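# Unload three sand cores from mould onto plywood

## Task

Remove three sand cores from the mould (the elongated core with the rounded nose, plus the two upright bladed cores in the mould half on the robot's right), set all three down on the plywood boards next to the mould and release them; the remaining two cores must stay upright in the mould.

## Robot and tools

ROBOT AND FRAMES
Two arms, left_arm and right_arm, each with six joints and a gripper. Joint order everywhere: waist, shoulder, elbow, wrist pitch, wrist yaw, wrist roll. Stated ranges (rad): waist -2.618 to 3.054, shoulder 0.000 to 3.142, elbow 0.000 to 3.142, wrist pitch -1.571 to 1.571, wrist yaw -1.571 to 1.571, wrist roll -2.094 to 2.094; true ends may differ by up to 0.059.
Scene frame: origin at table-top height midway between the nominal bases, +x out over the table, +z up, left_arm on the +y side (arm names do not match image sides). Calibrated bases: left_arm at (+0.031, +0.345, 0) m, quat_wxyz (+1.000, 0, 0, +0.008); right_arm at (+0.030, -0.335, 0) m, quat_wxyz (+1.000, 0, 0, -0.014). Each hand's reported pose is in its own arm's base frame and may be a few cm off, more at long reach. Fingers point along the gripper's +z and open along its y; end_effector_position is between the pads, about 1 cm short of the tips.

THE ROW
Every arm command is one row of 14 numbers in [-1, 1]: left arm's six joint values then its opening, then the same seven for right_arm. Always send all 14. Joint values are offsets, not poses: they count from the Joint targets in force when the action (or move) begins. Scale: 1.0 equals 2.224 rad for waist, shoulder, elbow and 8.485 rad for the three wrist joints. The opening is absolute: +1 fully open, -1 closed; to keep a gripper unchanged resend its current command (0 means half-closed, not 'no change'). Sending 0 for all joints of an arm re-commands its current targets.

TOOLS
execute_actions(actions, cameras): actions is a list of actions; each action is a table of 0 to 15 rows, one row per 1/30 s step; a shorter table repeats its final row to fill 15 steps. Each row's offsets count from the targets at the start of that action, so repeating an offset in the next action moves further. An empty list just reports state. An action asking a joint more than 0.059 rad beyond its range is refused for both arms; a malformed action, or a first action failing that check, voids the whole call.
move(target, speed, blend, opening_speed, blocking, cameras): target is one 14-number row or a list of up to 15 rows, every row an offset from the same starting Joint targets. All joints travel together, so the hand follows a curve, with no avoidance of obstacles or the other arm. speed: rad/s for whichever joint travels farthest, 0.01 to 12.57, default 0.5, one value or one per target. blend: rad of corner rounding for intermediate targets (0 stops at each). opening_speed: rate of gripper opening change per second on the -1..+1 scale, at least 0.2; use a low value to close gently. blocking=false returns after about 0.5 s while it runs. The result adds a move: line (done, off_target, moving, held, fault) and possibly limits=held. done/off_target say nothing about contact.
wait(seconds 0 to 10): lets the sim run holding commands. stop(): brakes a running move; needs braking room.
zoom_image(camera, region): camera is cam_left_wrist or cam_right_wrist; region [x0, y0, x1, y1] in pixels of its latest image, top-left origin, at most 504 by 504.
finished_scene(scene): ends the current scene, given its number; irreversible, so call only once all three cores rest on the plywood, released, and the other two stand.
Cameras: cam_left_wrist and cam_right_wrist, both 896x504; fx about 434 and 443 px, centre near (446, 251) and (444, 252).

RESULTS
Joint positions and Joint velocities: per arm, six joints (rad, rad/s) then finger gap (m; 0.094 fully open). 'within noise' means that arm is still. Joint targets is the base for your next offsets. grip_measured uses the command scale and can read up to about 2.7 mm wide when empty; on a hard part it reads a few mm narrow. grip_effort_nm is motor effort (negative closing), not pad force. Joint torques include gravity, have offsets, and joints 1 to 3 wrap at ±28 N m. 'joint sent to its limit' means a joint stopped at its true end; 'joint command not followed' means the clearance check altered targets. MOTOR HOT appears at 75 °C; at 90 °C the arm folds and stays idle; at 100 °C it collapses.

MOTION LIMITS
Per step a target may lead its measured angle by only 0.339 rad (big joints) or 2.2 rad (wrist). Targets placing a hand over 200 mm from its current spot are scaled back. Tiny offsets may not start a joint. The sim keeps running while you think.

CAUTIONS
Do not drop cores, release them while moving, slam, or push hard; a faster move or a target deeper past contact hits harder. Never knock the two remaining cores over or let anything leave the table. Keep the arms from colliding or gripping each other's fingers. To end a press, command targets back beyond the measured positions. Avoid holding loads or stretched poses for long; motors heat. To release, command an opening well above grip_measured.

Each tool is called after "Call:" as name(argument=value, ...), one argument or row to a line, values as JSON.

## Session

Call:
execute_actions(
  actions=[],
)

Scene clock: 0.00 s.
left_arm: end_effector_position=(+0.3493, -0.0518, +0.2095) grip_measured=+1.000 grip_effort_nm=n/a end_effector_quat_wxyz=(+0.534, -0.007, +0.815, -0.226) | right_arm: end_effector_position=(+0.3046, +0.0783, +0.1820) grip_measured=+1.000 grip_effort_nm=n/a end_effector_quat_wxyz=(+0.477, +0.034, +0.863, +0.162)
Joint positions: left_arm=[0.059 1.017 0.578 0.071 0.424 -0.25 0.094] | right_arm=[0.21 0.854 0.562 -0.224 -0.068 0.329 0.094]
Joint velocities: within noise
Joint torques (N m): no reading
Heat: left arm: 30 °C; right arm: 31 °C.
Joint targets: left_arm=[0.059 1.010 0.587 0.072 0.427 -0.248] | right_arm=[0.210 0.847 0.574 -0.220 -0.067 0.327]
Tool commands: left_gripper/opening=+1.0 right_gripper/opening=+1.0

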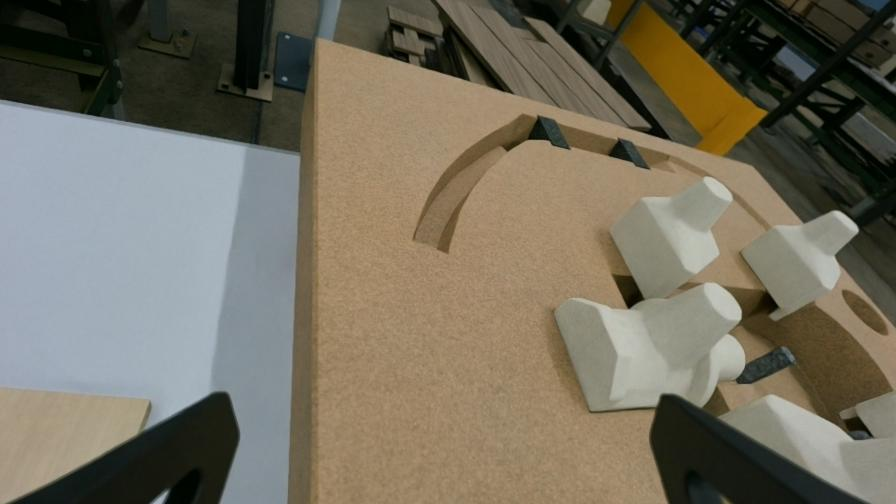

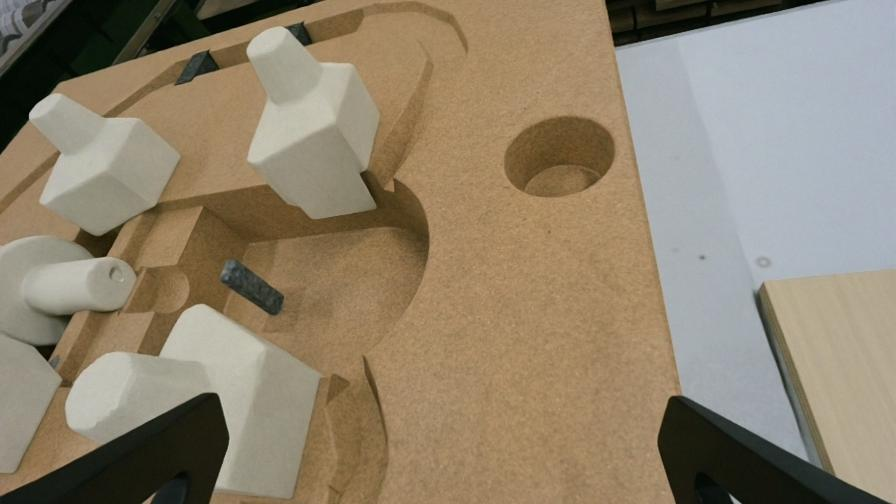

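Call:
move(
  target=[-0.0265,0.1425,0.418,-0.172,-0.0503,0.0292,1,-0.0945,0.216,0.424,-0.138,0.008,-0.0385,1],
  speed=1,
)

Scene clock: 17.93 s.
left_arm: end_effector_position=(+0.2734, +0.0017, +0.2439) grip_measured=+1.000 grip_effort_nm=0.027 end_effector_quat_wxyz=(+0.182, -0.007, +0.983, -0.004) | right_arm: end_effector_position=(+0.2738, +0.0038, +0.2409) grip_measured=+1.000 grip_effort_nm=0.027 end_effector_quat_wxyz=(+0.178, +0.000, +0.984, +0.004)
Joint positions: left_arm=[0.008 1.318 1.493 -1.38 0.009 -0.007 0.094] | right_arm=[0.007 1.323 1.486 -1.377 -0.006 0.007 0.094]
Joint velocities: within noise
Joint torques (N m): left_arm=[-0.61 -2.77 6.72 1.04 -0.08 0.01] | right_arm=[-0.55 -2.99 7.61 0.56 0.06 -0.1]
Heat: left arm: 33 °C; right arm: 34 °C.
Joint targets: left_arm=[0.000 1.327 1.517 -1.387 0.000 -0.001] | right_arm=[0.000 1.328 1.517 -1.391 0.001 0.000]
move: done

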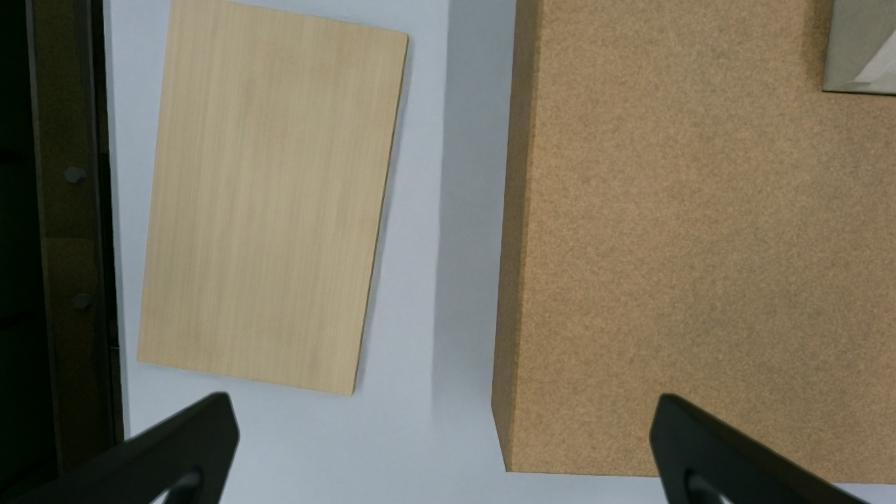

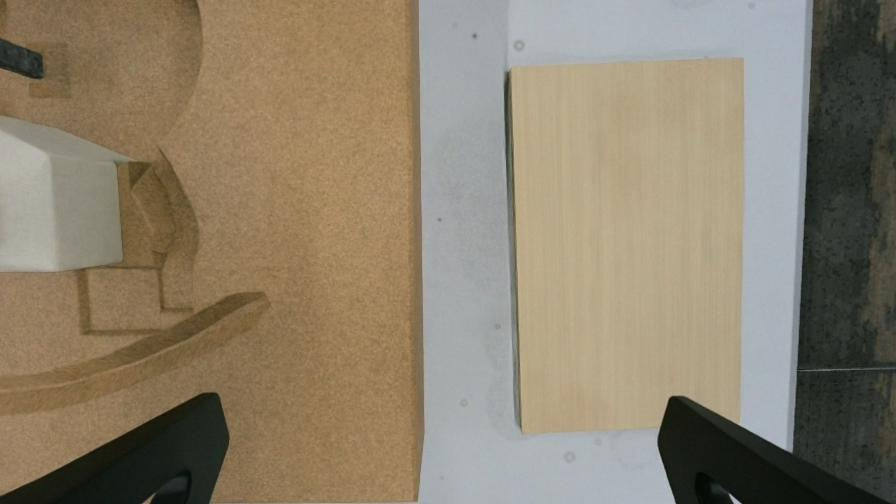

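Call:
move(
  target=[0,0,0,0,0,0,1,0.27,0.0935,0.069,0.03,0,0,1],
  speed=1,
  cameras=["cam_right_wrist"],
)

Call:
move(
  target=[-0.27,0.0935,0.069,0.03,0,0,1,-0.27,-0.0935,-0.069,-0.03,0,0,1],
  speed=1,
  cameras=["cam_left_wrist"],
)

Scene clock: 28.70 s.
left_arm: end_effector_position=(+0.2732, +0.0017, +0.2438) grip_measured=+1.000 grip_effort_nm=0.037 end_effector_quat_wxyz=(+0.181, -0.007, +0.983, -0.004) | right_arm: end_effector_position=(+0.3049, +0.2106, +0.2524) grip_measured=+1.000 grip_effort_nm=0.022 end_effector_quat_wxyz=(+0.245, -0.284, +0.924, +0.078)
Joint positions: left_arm=[0.008 1.318 1.493 -1.381 0.009 -0.007 0.094] | right_arm=[0.601 1.532 1.638 -1.156 -0.002 0.005 0.094]
Joint velocities: within noise
Joint torques (N m): left_arm=[-0.58 -2.8 6.69 1.08 -0.07 0.04] | right_arm=[-0.01 -5.16 8.08 1.08 0.02 -0.09]
Heat: left arm: 33 °C; right arm: 33 °C.
Joint targets: left_arm=[0.000 1.327 1.517 -1.388 0.000 -0.001] | right_arm=[0.600 1.536 1.671 -1.137 0.001 0.000]
move: done
Images, in order (width x height): cam_right_wrist 896x504.

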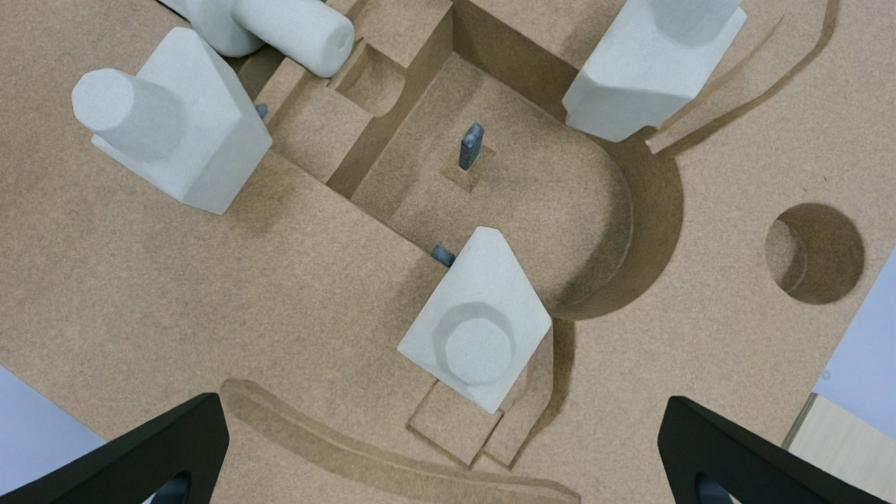

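Scene clock: 30.03 s.
left_arm: end_effector_position=(+0.3078, -0.2097, +0.2581) grip_measured=+1.000 grip_effort_nm=0.027 end_effector_quat_wxyz=(+0.255, +0.282, +0.921, -0.081) | right_arm: end_effector_position=(+0.2820, +0.0021, +0.2481) grip_measured=+1.000 grip_effort_nm=0.017 end_effector_quat_wxyz=(+0.187, +0.000, +0.982, +0.000)
Joint positions: left_arm=[-0.599 1.525 1.644 -1.147 0.004 -0.005 0.094] | right_arm=[0.005 1.345 1.527 -1.377 0.002 0.004 0.094]
Joint velocities: within noise
Joint torques (N m): left_arm=[-0.16 -4.88 7.31 1.58 -0.01 0.01] | right_arm=[-0.46 -4.97 4.41 0.62 -0.02 -0.08]
Heat: left arm: 33 °C; right arm: 33 °C.
Joint targets: left_arm=[-0.600 1.535 1.671 -1.133 0.000 0.000] | right_arm=[0.000 1.328 1.517 -1.391 0.001 0.000]
move: done
Images, in order (width x height): cam_left_wrist 896x504.

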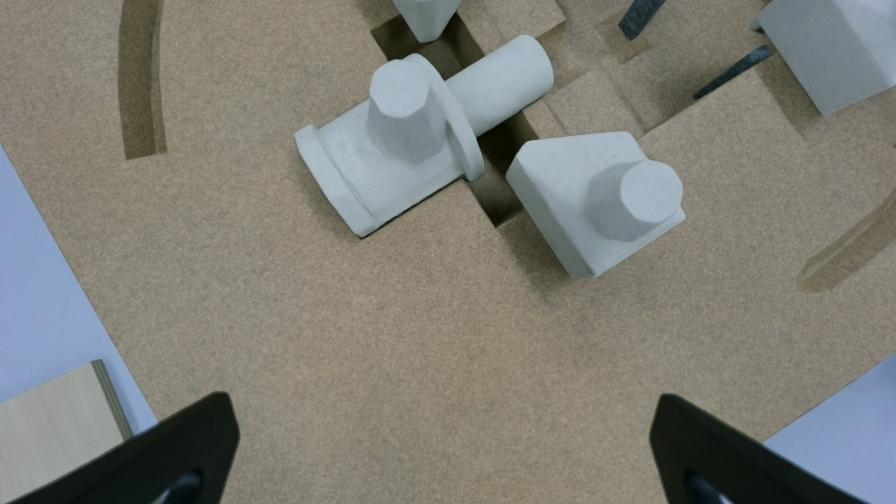

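Call:
move(
  target=[0.27,0,0,0,0,0,1,0.2536,0.2356,0.1942,-0.0125,0,0,1],
  speed=1,
)

Scene clock: 64.63 s.
left_arm: end_effector_position=(+0.3735, +0.0007, +0.2588) grip_measured=+1.000 grip_effort_nm=0.027 end_effector_quat_wxyz=(+0.271, -0.002, +0.963, +0.000) | right_arm: end_effector_position=(+0.3127, +0.2017, +0.2032) grip_measured=+1.000 grip_effort_nm=0.017 end_effector_quat_wxyz=(+0.075, -0.278, +0.957, +0.023)
Joint positions: left_arm=[-0.001 1.525 1.644 -1.141 -0.001 -0.004 0.094] | right_arm=[0.569 1.852 1.919 -1.482 -0.001 0.004 0.094]
Joint velocities: within noise
Joint torques (N m): left_arm=[0.17 -4.82 7.28 1.55 0.03 0.01] | right_arm=[-0.54 -7.64 7.45 0.24 0.01 -0.08]
Heat: left arm: 34 °C; right arm: 32 °C.
Joint targets: left_arm=[0.000 1.535 1.671 -1.133 0.000 -0.001] | right_arm=[0.564 1.852 1.949 -1.497 0.001 0.000]
move: done

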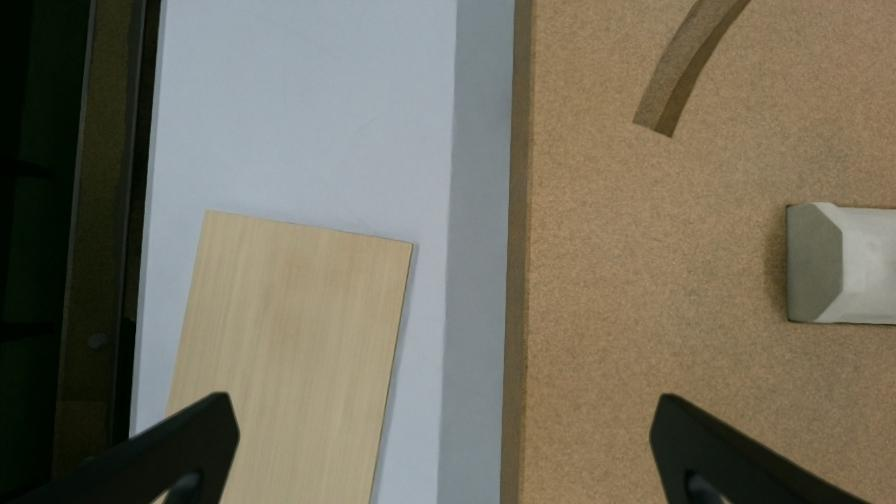

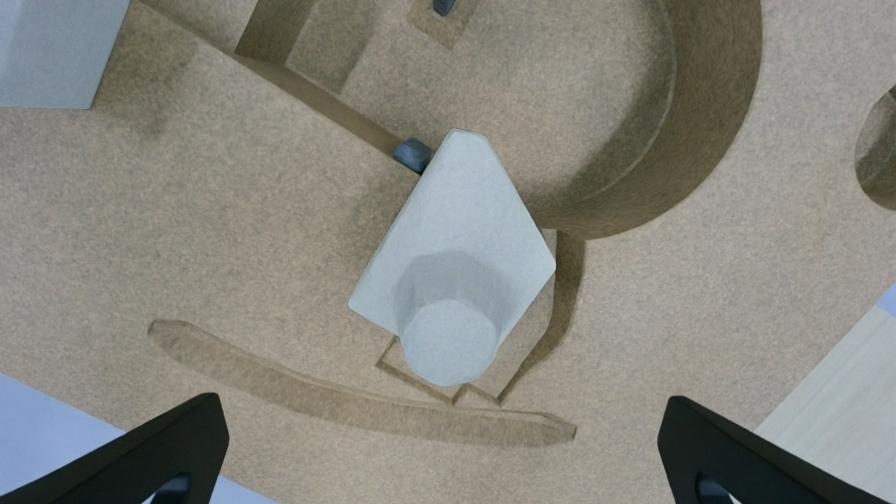

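Call:
move(
  target=[0,0,0,0,0,0,1,-0.002,-0.0315,-0.1225,0.0235,0,0,1],
  cameras=["cam_right_wrist"],
)

Scene clock: 72.43 s.
left_arm: end_effector_position=(+0.3735, +0.0007, +0.2588) grip_measured=+1.000 grip_effort_nm=0.027 end_effector_quat_wxyz=(+0.271, -0.002, +0.963, +0.000) | right_arm: end_effector_position=(+0.3073, +0.1982, +0.1557) grip_measured=+1.000 grip_effort_nm=0.022 end_effector_quat_wxyz=(+0.060, -0.278, +0.958, +0.018)
Joint positions: left_arm=[-0.001 1.525 1.644 -1.141 -0.001 -0.004 0.094] | right_arm=[0.569 1.817 1.686 -1.315 -0.001 0.004 0.094]
Joint velocities: within noise
Joint torques (N m): left_arm=[0.16 -4.85 7.39 1.52 0.05 -0.01] | right_arm=[-0.87 -10.37 4.57 0.49 0.02 -0.09]
Heat: left arm: 35 °C; right arm: 33 °C.
Joint targets: left_arm=[0.000 1.535 1.671 -1.133 0.000 -0.001] | right_arm=[0.559 1.782 1.677 -1.298 0.001 0.000]
move: done
Images, in order (width x height): cam_right_wrist 896x504.

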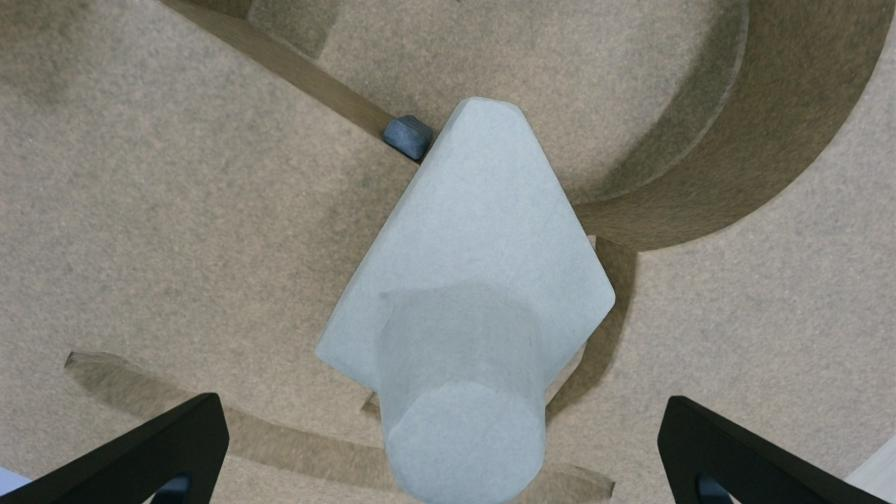

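Call:
move(
  target=[0,0,0,0,0,0,1,-0.005,0.026,0.0216,0,0,0,1],
  cameras=["cam_right_wrist"],
)

Scene clock: 82.73 s.
left_arm: end_effector_position=(+0.3735, +0.0007, +0.2588) grip_measured=+1.000 grip_effort_nm=0.027 end_effector_quat_wxyz=(+0.271, -0.002, +0.963, +0.000) | right_arm: end_effector_position=(+0.3122, +0.1955, +0.1531) grip_measured=+1.000 grip_effort_nm=0.022 end_effector_quat_wxyz=(+0.058, -0.272, +0.960, +0.017)
Joint positions: left_arm=[-0.001 1.525 1.644 -1.141 -0.001 -0.004 0.094] | right_arm=[0.556 1.83 1.693 -1.313 -0.001 0.004 0.094]
Joint velocities: within noise
Joint torques (N m): left_arm=[0.13 -4.82 7.27 1.53 0.02 -0.02] | right_arm=[-0.68 -6.9 7.8 0.45 0.01 -0.08]
Heat: left arm: 35 °C; right arm: 35 °C.
Joint targets: left_arm=[0.000 1.535 1.671 -1.133 0.000 -0.001] | right_arm=[0.548 1.840 1.725 -1.298 0.001 0.000]
move: done
Images, in order (width x height): cam_right_wrist 896x504.

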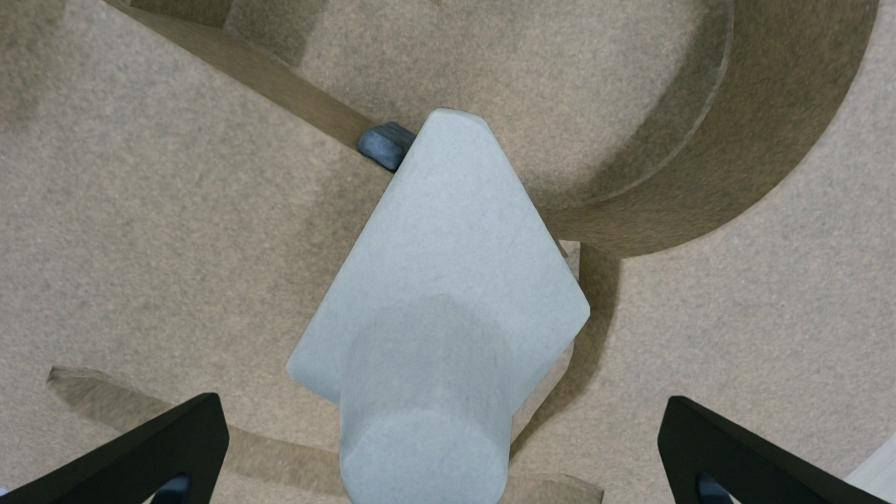

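Call:
move(
  target=[
    [0,0,0,0,0,0,1,0.008,0.012,0.012,0,0,0,1],
    [0,0,0,0,0,0,1,0.008,0.012,0.012,0,0,0,-0.9],
  ],
  opening_speed=0.7,
  cameras=["cam_right_wrist"],
)

Scene clock: 88.67 s.
left_arm: end_effector_position=(+0.3735, +0.0007, +0.2588) grip_measured=+1.000 grip_effort_nm=0.027 end_effector_quat_wxyz=(+0.271, -0.002, +0.963, +0.000) | right_arm: end_effector_position=(+0.3174, +0.2004, +0.1516) grip_measured=-0.281 grip_effort_nm=-1.009 end_effector_quat_wxyz=(+0.059, -0.274, +0.960, +0.018)
Joint positions: left_arm=[-0.001 1.525 1.644 -1.141 -0.001 -0.004 0.094] | right_arm=[0.559 1.856 1.72 -1.312 -0.002 0.004 0.034]
Joint velocities: within noise
Joint torques (N m): left_arm=[0.09 -4.85 7.31 1.56 0.05 -0.01] | right_arm=[0.57 -7.06 7.77 0.45 0.02 -0.08]
Heat: left arm: 35 °C; right arm: 34 °C.
Joint targets: left_arm=[0.000 1.535 1.671 -1.133 0.000 -0.001] | right_arm=[0.566 1.866 1.751 -1.297 0.001 0.000]
move: done
Images, in order (width x height): cam_right_wrist 896x504.

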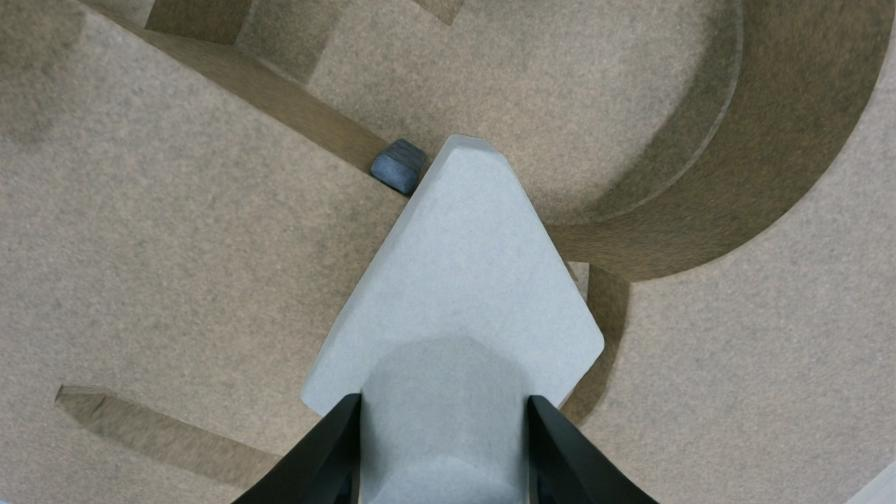

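Call:
move(
  target=[
    [0,0,0,0,0,0,1,0,0.017,0.094,-0.0204,0,0,-0.9],
    [0,0,0,0,0,0,1,0,0.0328,0.152,-0.0296,0,0,-0.9],
  ],
  speed=0.3,
  cameras=["cam_right_wrist"],
)

Scene clock: 97.03 s.
left_arm: end_effector_position=(+0.3735, +0.0007, +0.2588) grip_measured=+1.000 grip_effort_nm=0.027 end_effector_quat_wxyz=(+0.271, -0.002, +0.963, +0.000) | right_arm: end_effector_position=(+0.3250, +0.2051, +0.2030) grip_measured=-0.281 grip_effort_nm=-1.004 end_effector_quat_wxyz=(+0.060, -0.274, +0.960, +0.019)
Joint positions: left_arm=[-0.001 1.525 1.644 -1.141 -0.001 -0.004 0.094] | right_arm=[0.559 1.942 2.045 -1.548 -0.002 0.004 0.034]
Joint velocities: within noise
Joint torques (N m): left_arm=[0.12 -4.88 7.25 1.56 0.05 -0.05] | right_arm=[0.58 -8.43 8.5 0.3 0.02 -0.09]
Heat: left arm: 35 °C; right arm: 34 °C.
Joint targets: left_arm=[0.000 1.535 1.671 -1.133 0.000 -0.001] | right_arm=[0.566 1.939 2.089 -1.549 0.001 0.000]
move: off_target (right_arm); right_arm: the elbow is farthest, 0.044 rad from its target
Images, in order (width x height): cam_right_wrist 896x504.

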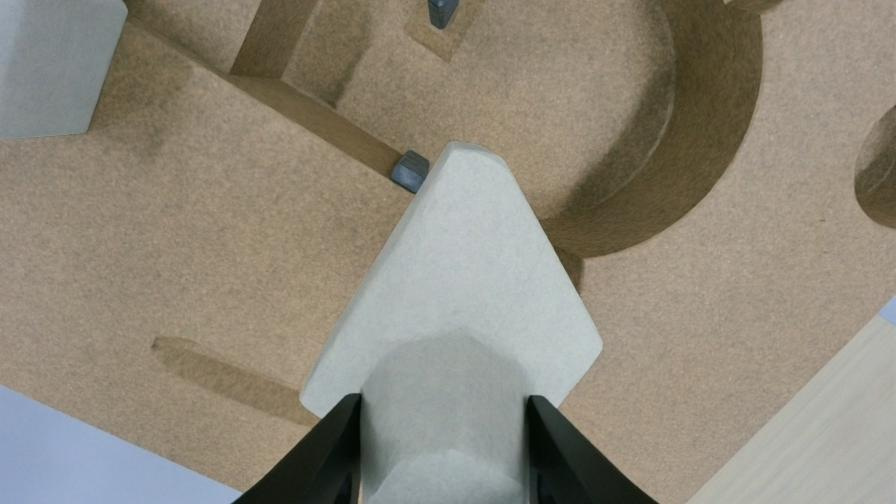

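Call:
move(
  target=[
    [0,0,0,0,0,0,1,0,-0.0625,-0.0535,0.0093,0,0,-0.9],
    [0,0,0,0,0,0,1,0,-0.217,-0.225,0.049,0,0,-0.9],
  ],
  blend=0.05,
)

Scene clock: 103.23 s.
left_arm: end_effector_position=(+0.3735, +0.0007, +0.2588) grip_measured=+1.000 grip_effort_nm=0.022 end_effector_quat_wxyz=(+0.271, -0.002, +0.963, +0.000) | right_arm: end_effector_position=(+0.2949, +0.1863, +0.2416) grip_measured=-0.282 grip_effort_nm=-0.999 end_effector_quat_wxyz=(+0.219, -0.267, +0.936, +0.065)
Joint positions: left_arm=[-0.001 1.525 1.644 -1.141 -0.001 -0.004 0.094] | right_arm=[0.559 1.495 1.587 -1.202 -0.002 0.004 0.034]
Joint velocities: within noise
Joint torques (N m): left_arm=[0.18 -4.82 7.21 1.53 0.04 -0.01] | right_arm=[0.59 -8.24 5.56 1.45 0.01 -0.09]
Heat: left arm: 35 °C; right arm: 36 °C.
Joint targets: left_arm=[0.000 1.535 1.671 -1.133 0.000 -0.001] | right_arm=[0.566 1.457 1.589 -1.133 0.001 0.000]
move: off_target (right_arm); right_arm: the wrist pitch is farthest, 0.069 rad from its target

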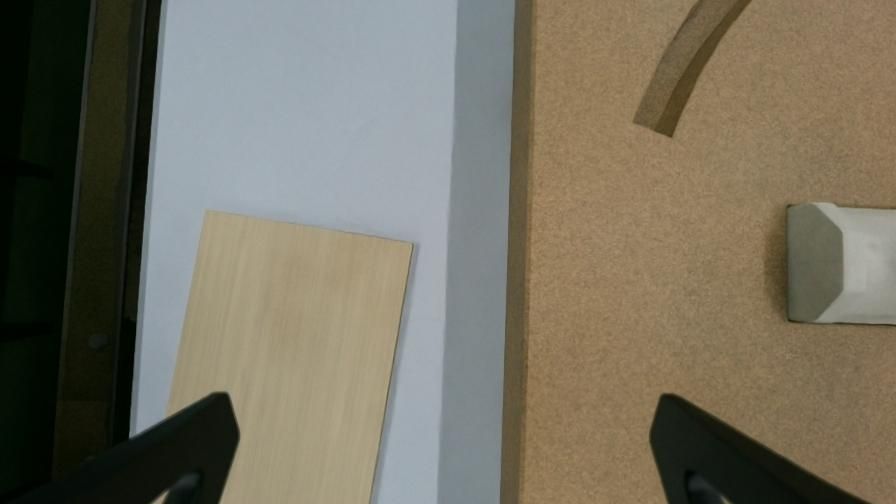

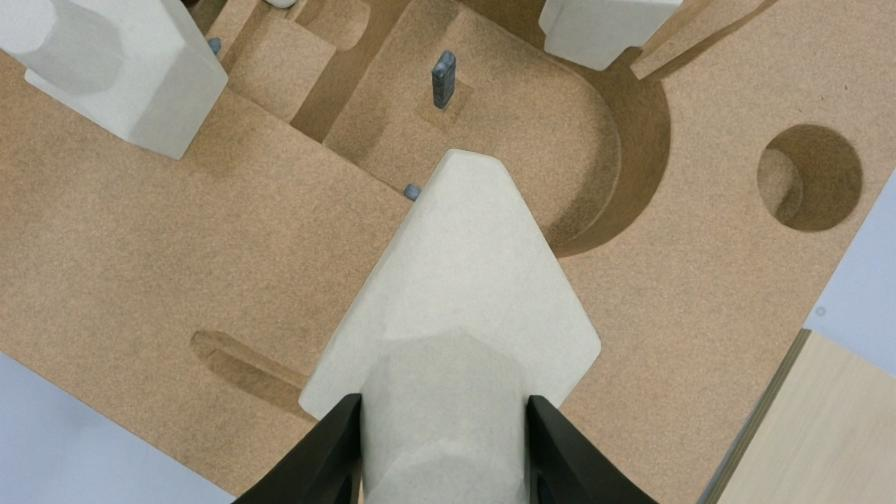

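Call:
move(
  target=[-0.463,-0.3395,-0.6857,0.208,0,0,1,0,-0.156,-0.1646,0.0377,0,0,-0.9],
  speed=0.8,
)

Scene clock: 121.10 s.
left_arm: end_effector_position=(+0.1656, -0.2687, +0.2007) grip_measured=+1.000 grip_effort_nm=0.022 end_effector_quat_wxyz=(+0.606, +0.350, +0.627, -0.342) | right_arm: end_effector_position=(+0.2680, +0.1694, +0.2512) grip_measured=-0.282 grip_effort_nm=-1.004 end_effector_quat_wxyz=(+0.343, -0.256, +0.898, +0.100)
Joint positions: left_arm=[-1.022 0.794 0.153 0.61 -0.001 -0.004 0.094] | right_arm=[0.559 1.145 1.216 -0.91 -0.002 0.004 0.034]
Joint velocities: within noise
Joint torques (N m): left_arm=[-0.57 -1.5 5.07 2.45 0.03 -0.01] | right_arm=[0.61 -5.63 6.34 2.08 0.01 -0.09]
Heat: left arm: 35 °C; right arm: 38 °C.
Joint targets: left_arm=[-1.030 0.779 0.145 0.632 0.000 -0.001] | right_arm=[0.566 1.109 1.223 -0.813 0.001 0.000]
move: off_target (right_arm); right_arm: the wrist pitch is farthest, 0.097 rad from its target

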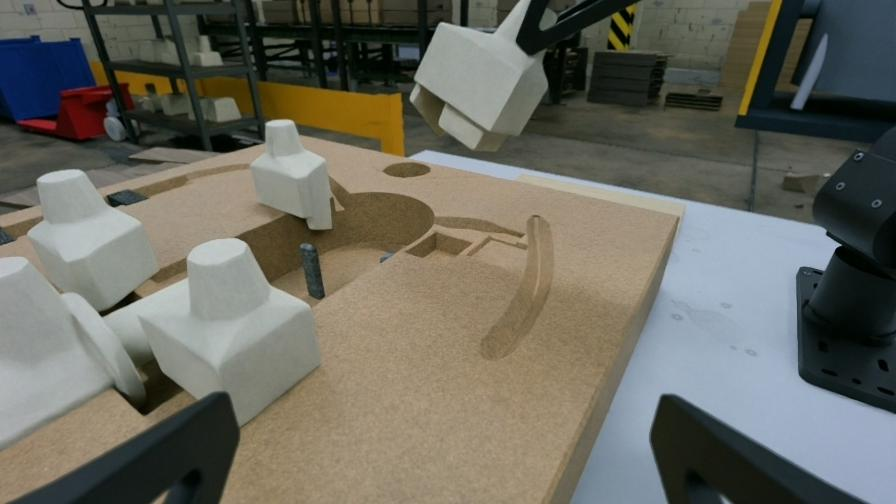

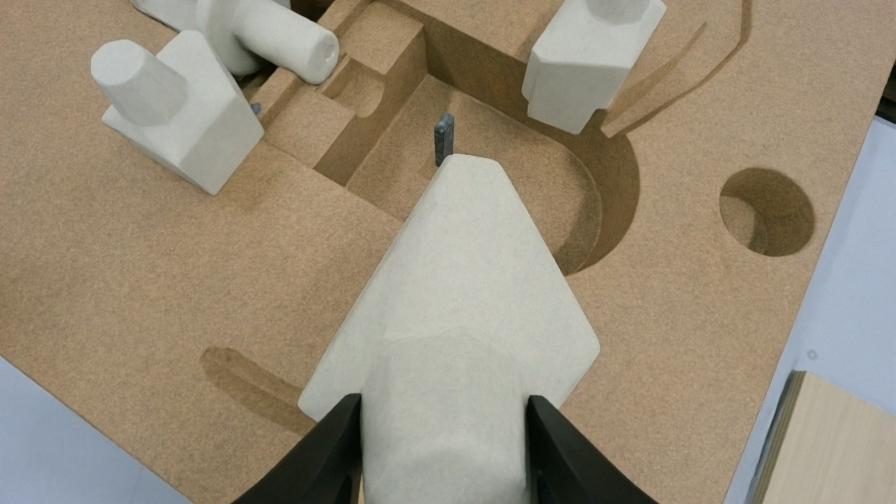

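Call:
move(
  target=[
    [0,0,0,0,0,0,1,-0.35,0,0,0,0,0,-0.9],
    [0,0,0,0,0,0,1,-0.4344,0.2469,0.1367,-0.0561,0,0,-0.9],
  ],
  speed=0.7,
  blend=0.1,
)

Scene clock: 130.97 s.
left_arm: end_effector_position=(+0.1656, -0.2687, +0.2010) grip_measured=+1.000 grip_effort_nm=0.017 end_effector_quat_wxyz=(+0.607, +0.349, +0.627, -0.342) | right_arm: end_effector_position=(+0.2969, -0.1234, +0.1458) grip_measured=-0.282 grip_effort_nm=-1.004 end_effector_quat_wxyz=(+0.045, +0.199, +0.979, -0.009)
Joint positions: left_arm=[-1.022 0.794 0.153 0.611 -0.001 -0.004 0.094] | right_arm=[-0.397 1.672 1.48 -1.285 0 0.004 0.034]
Joint velocities: within noise
Joint torques (N m): left_arm=[-0.59 -1.48 5.07 2.44 0.04 -0.02] | right_arm=[-0.24 -7.43 9.05 0.25 -0.03 -0.09]
Heat: left arm: 36 °C; right arm: 37 °C.
Joint targets: left_arm=[-1.030 0.779 0.145 0.632 0.000 -0.001] | right_arm=[-0.400 1.659 1.527 -1.289 0.001 0.000]
move: off_target (right_arm); right_arm: the elbow is farthest, 0.048 rad from its target

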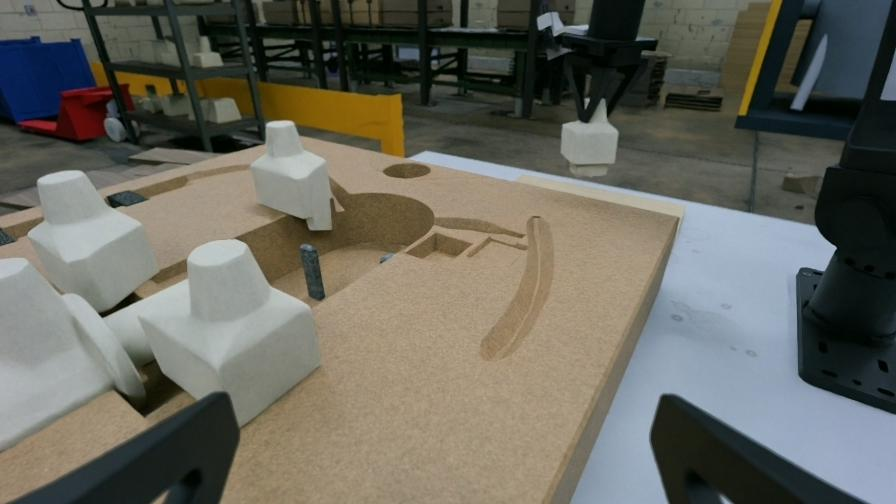

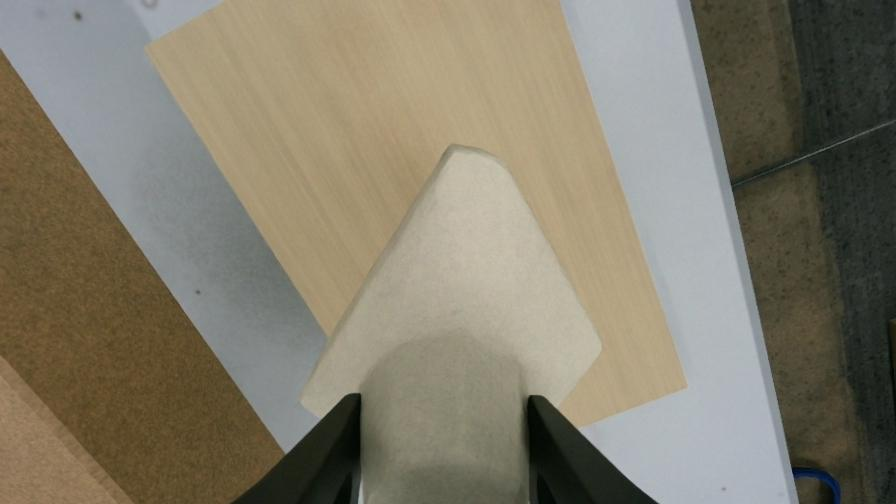

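Call:
move(
  target=[0,0,0,0,0,0,1,0,-0.0015,-0.0764,0.0196,0,0,-0.9],
  speed=0.3,
  cameras=["cam_left_wrist"],
)

Call:
zoom_image(
  camera="cam_left_wrist",
  region=[500, 60, 700, 240],
)

Scene clock: 138.27 s.
left_arm: end_effector_position=(+0.1656, -0.2687, +0.2010) grip_measured=+1.000 grip_effort_nm=0.027 end_effector_quat_wxyz=(+0.607, +0.349, +0.627, -0.342) | right_arm: end_effector_position=(+0.2978, -0.1238, +0.1139) grip_measured=-0.282 grip_effort_nm=-1.004 end_effector_quat_wxyz=(+0.048, +0.199, +0.979, -0.010)
Joint positions: left_arm=[-1.022 0.794 0.153 0.611 -0.001 -0.004 0.094] | right_arm=[-0.397 1.672 1.352 -1.152 0 0.004 0.034]
Joint velocities: within noise
Joint torques (N m): left_arm=[-0.47 -1.43 5.03 2.44 0.02 -0.01] | right_arm=[-0.27 -7.72 5.59 0.56 -0.01 -0.08]
Heat: left arm: 38 °C; right arm: 36 °C.
Joint targets: left_arm=[-1.030 0.779 0.145 0.632 0.000 -0.001] | right_arm=[-0.400 1.655 1.357 -1.123 0.001 0.000]
move: done
Images, in order (width x height): cam_left_wrist 896x504.

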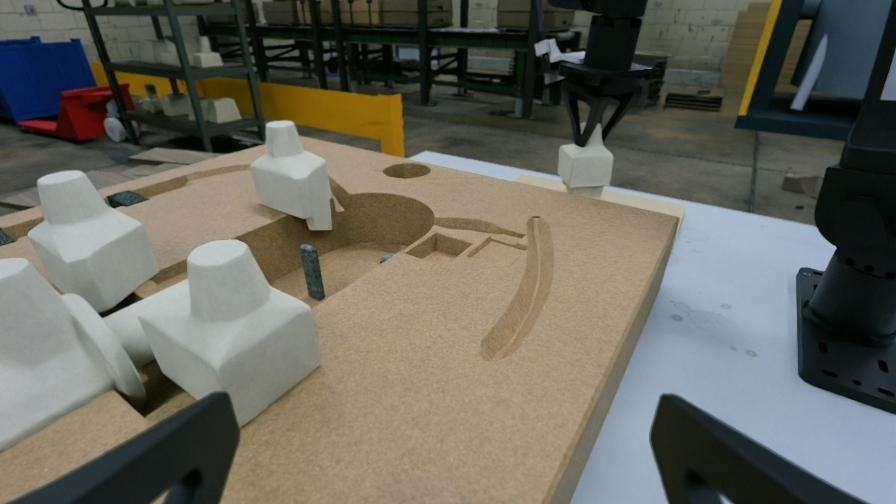

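Scaled by 2.520.

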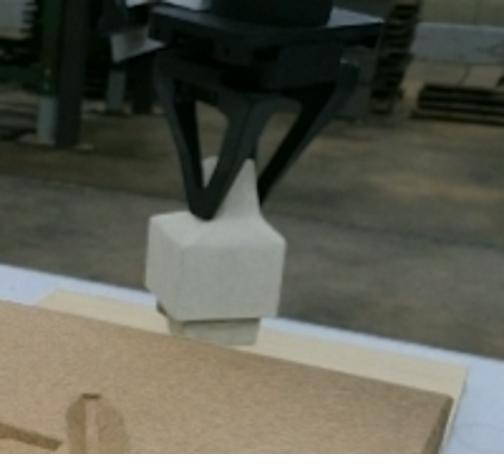

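Call:
move(
  target=[0,0,0,0,0,0,1,0,0,-0.0495,0.013,0,0,-0.9],
  speed=0.2,
  cameras=[],
)

Call:
move(
  target=[0,0,0,0,0,0,1,0,0,-0.0135,0.0035,0,0,-0.9],
  speed=0.1,
  cameras=["cam_left_wrist"],
)

Call:
zoom_image(
  camera="cam_left_wrist",
  region=[500, 60, 700, 240],
)

Scene clock: 142.70 s.
left_arm: end_effector_position=(+0.1656, -0.2687, +0.2010) grip_measured=+1.000 grip_effort_nm=0.032 end_effector_quat_wxyz=(+0.607, +0.349, +0.627, -0.342) | right_arm: end_effector_position=(+0.2961, -0.1228, +0.1087) grip_measured=-0.282 grip_effort_nm=-1.004 end_effector_quat_wxyz=(+0.067, +0.199, +0.978, -0.013)
Joint positions: left_arm=[-1.022 0.794 0.153 0.611 -0.001 -0.004 0.094] | right_arm=[-0.397 1.633 1.285 -1.087 -0.001 0.004 0.034]
Joint velocities: within noise
Joint torques (N m): left_arm=[-0.57 -1.43 5.01 2.44 0.05 -0.02] | right_arm=[-0.25 -4.33 2.48 1.05 0.01 -0.08]
Heat: left arm: 39 °C; right arm: 36 °C.
Joint targets: left_arm=[-1.030 0.779 0.145 0.632 0.000 -0.001] | right_arm=[-0.400 1.655 1.247 -1.012 0.001 0.000]
move: off_target (right_arm); right_arm: the wrist pitch is farthest, 0.074 rad from its target
No camera images: "cameras" was empty.

Scene clock: 143.57 s.
left_arm: end_effector_position=(+0.1656, -0.2687, +0.2010) grip_measured=+1.000 grip_effort_nm=0.027 end_effector_quat_wxyz=(+0.607, +0.349, +0.627, -0.342) | right_arm: end_effector_position=(+0.2961, -0.1228, +0.1081) grip_measured=-0.282 grip_effort_nm=-1.004 end_effector_quat_wxyz=(+0.075, +0.199, +0.977, -0.014)
Joint positions: left_arm=[-1.022 0.794 0.153 0.611 -0.001 -0.004 0.094] | right_arm=[-0.397 1.618 1.264 -1.064 -0.001 0.004 0.034]
Joint velocities: within noise
Joint torques (N m): left_arm=[-0.59 -1.51 4.94 2.42 0.05 -0.02] | right_arm=[-0.28 -3 1.85 1.1 0.01 -0.09]
Heat: left arm: 39 °C; right arm: 36 °C.
Joint targets: left_arm=[-1.030 0.779 0.145 0.632 0.000 -0.001] | right_arm=[-0.400 1.655 1.217 -0.983 0.001 0.000]
move: off_target (right_arm); right_arm: the wrist pitch is farthest, 0.082 rad from its target
Images, in order (width x height): cam_left_wrist 896x504.

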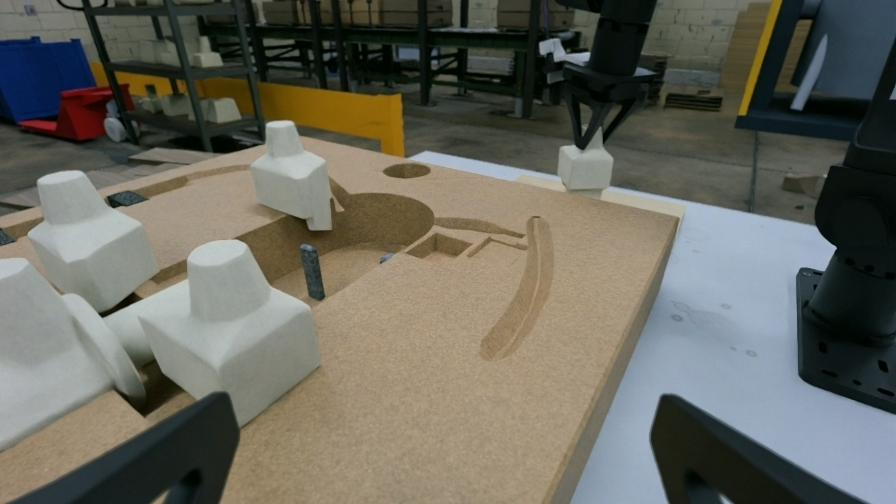

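Scaled by 2.520.

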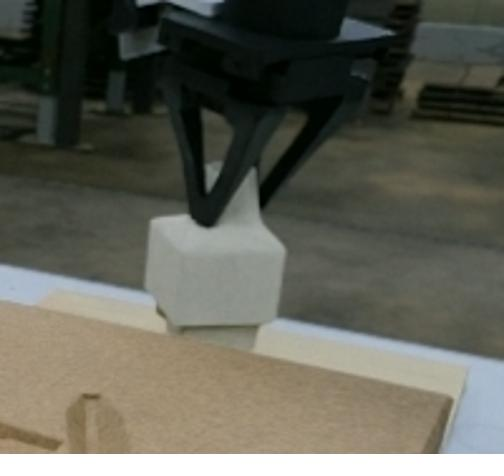

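Call:
move(
  target=[
    [0,0,0,0,0,0,1,0,0,0.035,-0.011,0,0,-0.9],
    [0,0,0,0,0,0,1,0,0,0.035,-0.011,0,0,-0.1],
    [0,0,0,0,0,0,1,0,0,0.035,-0.011,0,0,0.8],
  ],
  opening_speed=0.4,
  speed=0.2,
)

Call:
zoom_image(
  camera="cam_left_wrist",
  region=[500, 60, 700, 240],
)

Scene clock: 153.80 s.
left_arm: end_effector_position=(+0.1656, -0.2687, +0.2010) grip_measured=+1.000 grip_effort_nm=0.027 end_effector_quat_wxyz=(+0.607, +0.349, +0.627, -0.342) | right_arm: end_effector_position=(+0.2940, -0.1210, +0.1029) grip_measured=+0.797 grip_effort_nm=0.183 end_effector_quat_wxyz=(+0.054, +0.199, +0.979, -0.008)
Joint positions: left_arm=[-1.022 0.794 0.153 0.611 -0.001 -0.004 0.094] | right_arm=[-0.397 1.649 1.282 -1.094 -0.006 0.004 0.084]
Joint velocities: within noise
Joint torques (N m): left_arm=[-0.54 -1.46 5.16 2.44 0.02 -0.04] | right_arm=[-0.28 -5.71 6.24 0.46 0.06 -0.08]
Heat: left arm: 40 °C; right arm: 34 °C.
Joint targets: left_arm=[-1.030 0.779 0.145 0.632 0.000 -0.001] | right_arm=[-0.400 1.655 1.295 -1.076 0.001 0.000]
move: done

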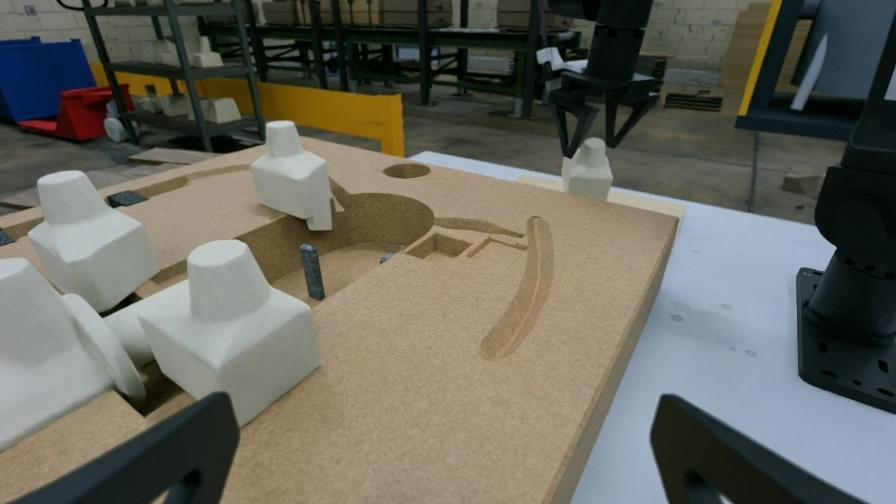

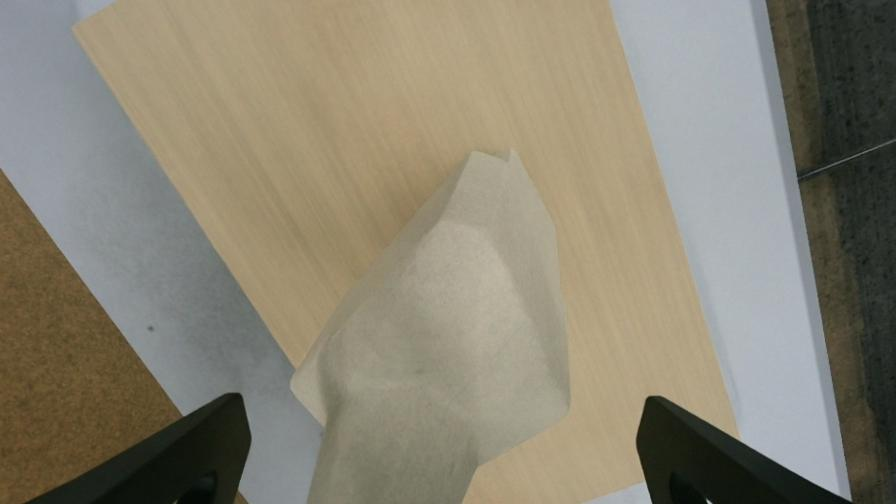

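Scaled by 2.520.

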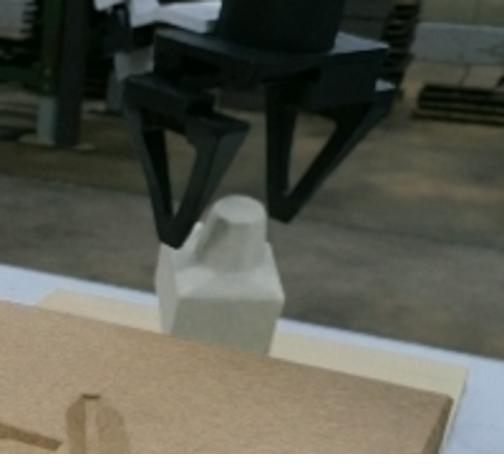

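Call:
move(
  target=[0,0,0,0,0,0,1,0,0.019,0.212,-0.0488,0,0,1],
  cameras=["cam_right_wrist"],
)

Scene clock: 159.13 s.
left_arm: end_effector_position=(+0.1656, -0.2687, +0.2010) grip_measured=+1.000 grip_effort_nm=0.022 end_effector_quat_wxyz=(+0.607, +0.349, +0.627, -0.342) | right_arm: end_effector_position=(+0.3041, -0.1253, +0.2076) grip_measured=+0.997 grip_effort_nm=0.183 end_effector_quat_wxyz=(+0.073, +0.198, +0.977, -0.012)
Joint positions: left_arm=[-1.022 0.794 0.153 0.611 -0.001 -0.004 0.094] | right_arm=[-0.397 1.689 1.74 -1.475 -0.006 0.004 0.094]
Joint velocities: within noise
Joint torques (N m): left_arm=[-0.53 -1.5 5.07 2.42 0.04 -0.03] | right_arm=[-0.28 -5.61 7.12 0.21 0.06 -0.08]
Heat: left arm: 41 °C; right arm: 34 °C.
Joint targets: left_arm=[-1.030 0.779 0.145 0.632 0.000 -0.001] | right_arm=[-0.400 1.698 1.766 -1.490 0.001 0.000]
move: done
Images, in order (width x height): cam_right_wrist 896x504.

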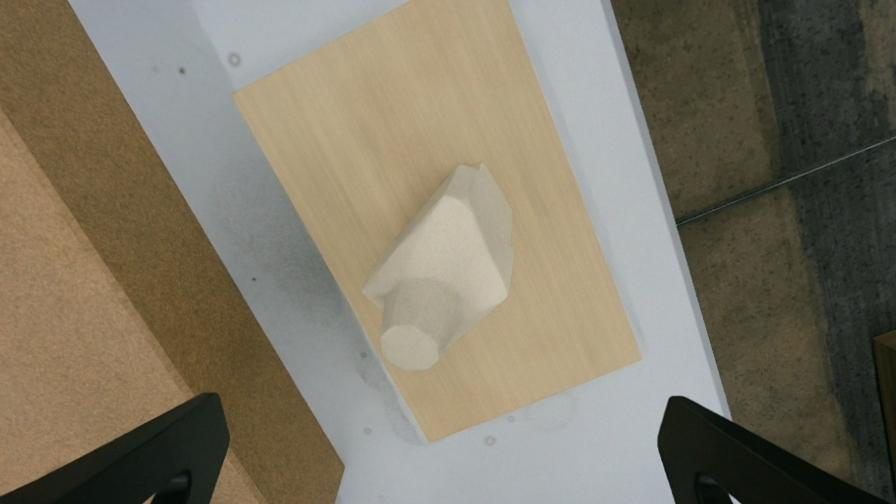

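Call:
move(
  target=[0,0,0,0,0,0,1,0.3651,0.232,0.2864,0.0119,0,0,1],
  speed=1,
)

Scene clock: 169.63 s.
left_arm: end_effector_position=(+0.1656, -0.2687, +0.2010) grip_measured=+1.000 grip_effort_nm=0.022 end_effector_quat_wxyz=(+0.607, +0.349, +0.627, -0.342) | right_arm: end_effector_position=(+0.4483, +0.1993, +0.1960) grip_measured=+0.997 grip_effort_nm=0.178 end_effector_quat_wxyz=(+0.163, -0.202, +0.965, +0.037)
Joint positions: left_arm=[-1.022 0.794 0.153 0.611 -0.001 -0.004 0.094] | right_arm=[0.415 2.207 2.373 -1.4 -0.004 0.004 0.094]
Joint velocities: within noise
Joint torques (N m): left_arm=[-0.49 -1.51 5.05 2.46 0.06 -0.03] | right_arm=[-0.21 -9.77 7.5 0.74 0.04 -0.08]
Heat: left arm: 42 °C; right arm: 34 °C.
Joint targets: left_arm=[-1.030 0.779 0.145 0.632 0.000 -0.001] | right_arm=[0.412 2.214 2.403 -1.389 0.001 0.000]
move: done

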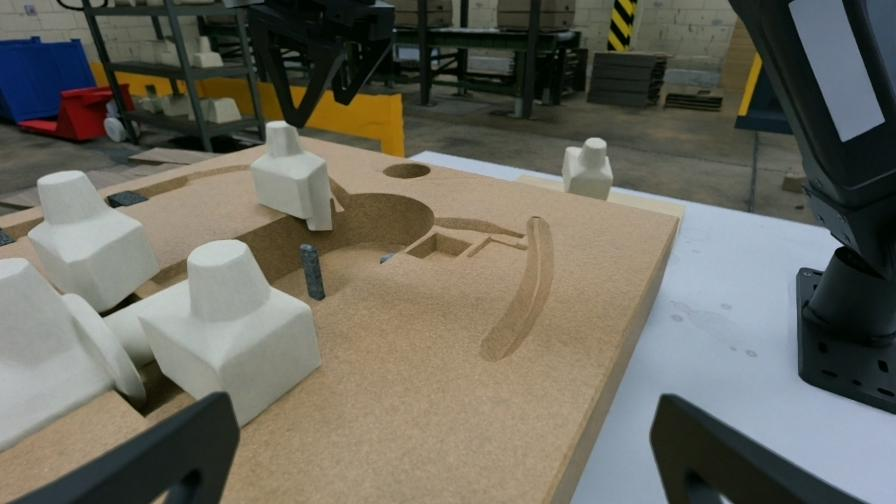

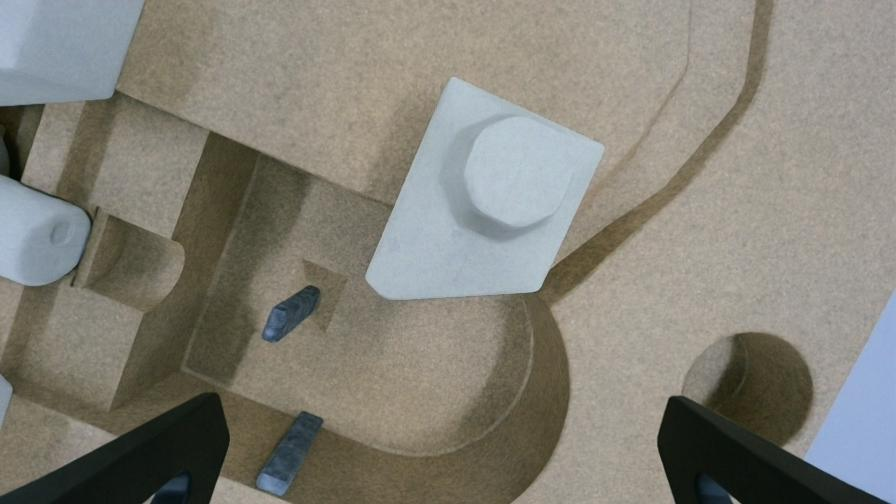

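Call:
move(
  target=[0,0,0,0,0,0,1,-0.017,-0.0625,-0.175,0.053,0,0,1],
  cameras=["cam_right_wrist"],
)

Scene clock: 182.17 s.
left_arm: end_effector_position=(+0.1656, -0.2687, +0.2010) grip_measured=+1.000 grip_effort_nm=0.027 end_effector_quat_wxyz=(+0.607, +0.349, +0.627, -0.342) | right_arm: end_effector_position=(+0.4907, +0.1988, +0.1640) grip_measured=+0.997 grip_effort_nm=0.178 end_effector_quat_wxyz=(+0.249, -0.182, +0.950, +0.051)
Joint positions: left_arm=[-1.022 0.794 0.153 0.611 -0.001 -0.004 0.094] | right_arm=[0.382 2.119 2.024 -0.961 -0.004 0.004 0.094]
Joint velocities: within noise
Joint torques (N m): left_arm=[-0.49 -1.5 5.04 2.43 0.03 -0.02] | right_arm=[-0.75 -13.96 5.05 1.11 0.04 -0.07]
Heat: left arm: 43 °C; right arm: 40 °C.
Joint targets: left_arm=[-1.030 0.779 0.145 0.632 0.000 -0.001] | right_arm=[0.374 2.075 2.014 -0.940 0.001 0.000]
move: off_target (right_arm); right_arm: the shoulder is farthest, 0.044 rad from its target
Images, in order (width x height): cam_right_wrist 896x504.

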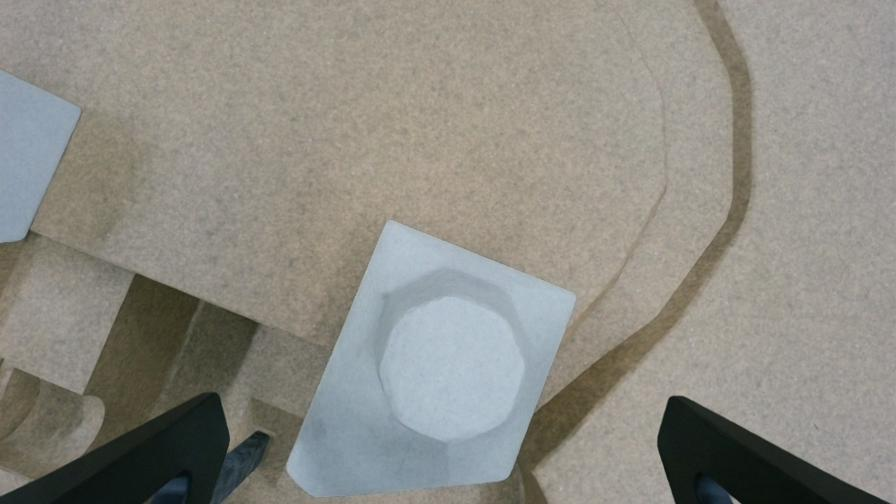

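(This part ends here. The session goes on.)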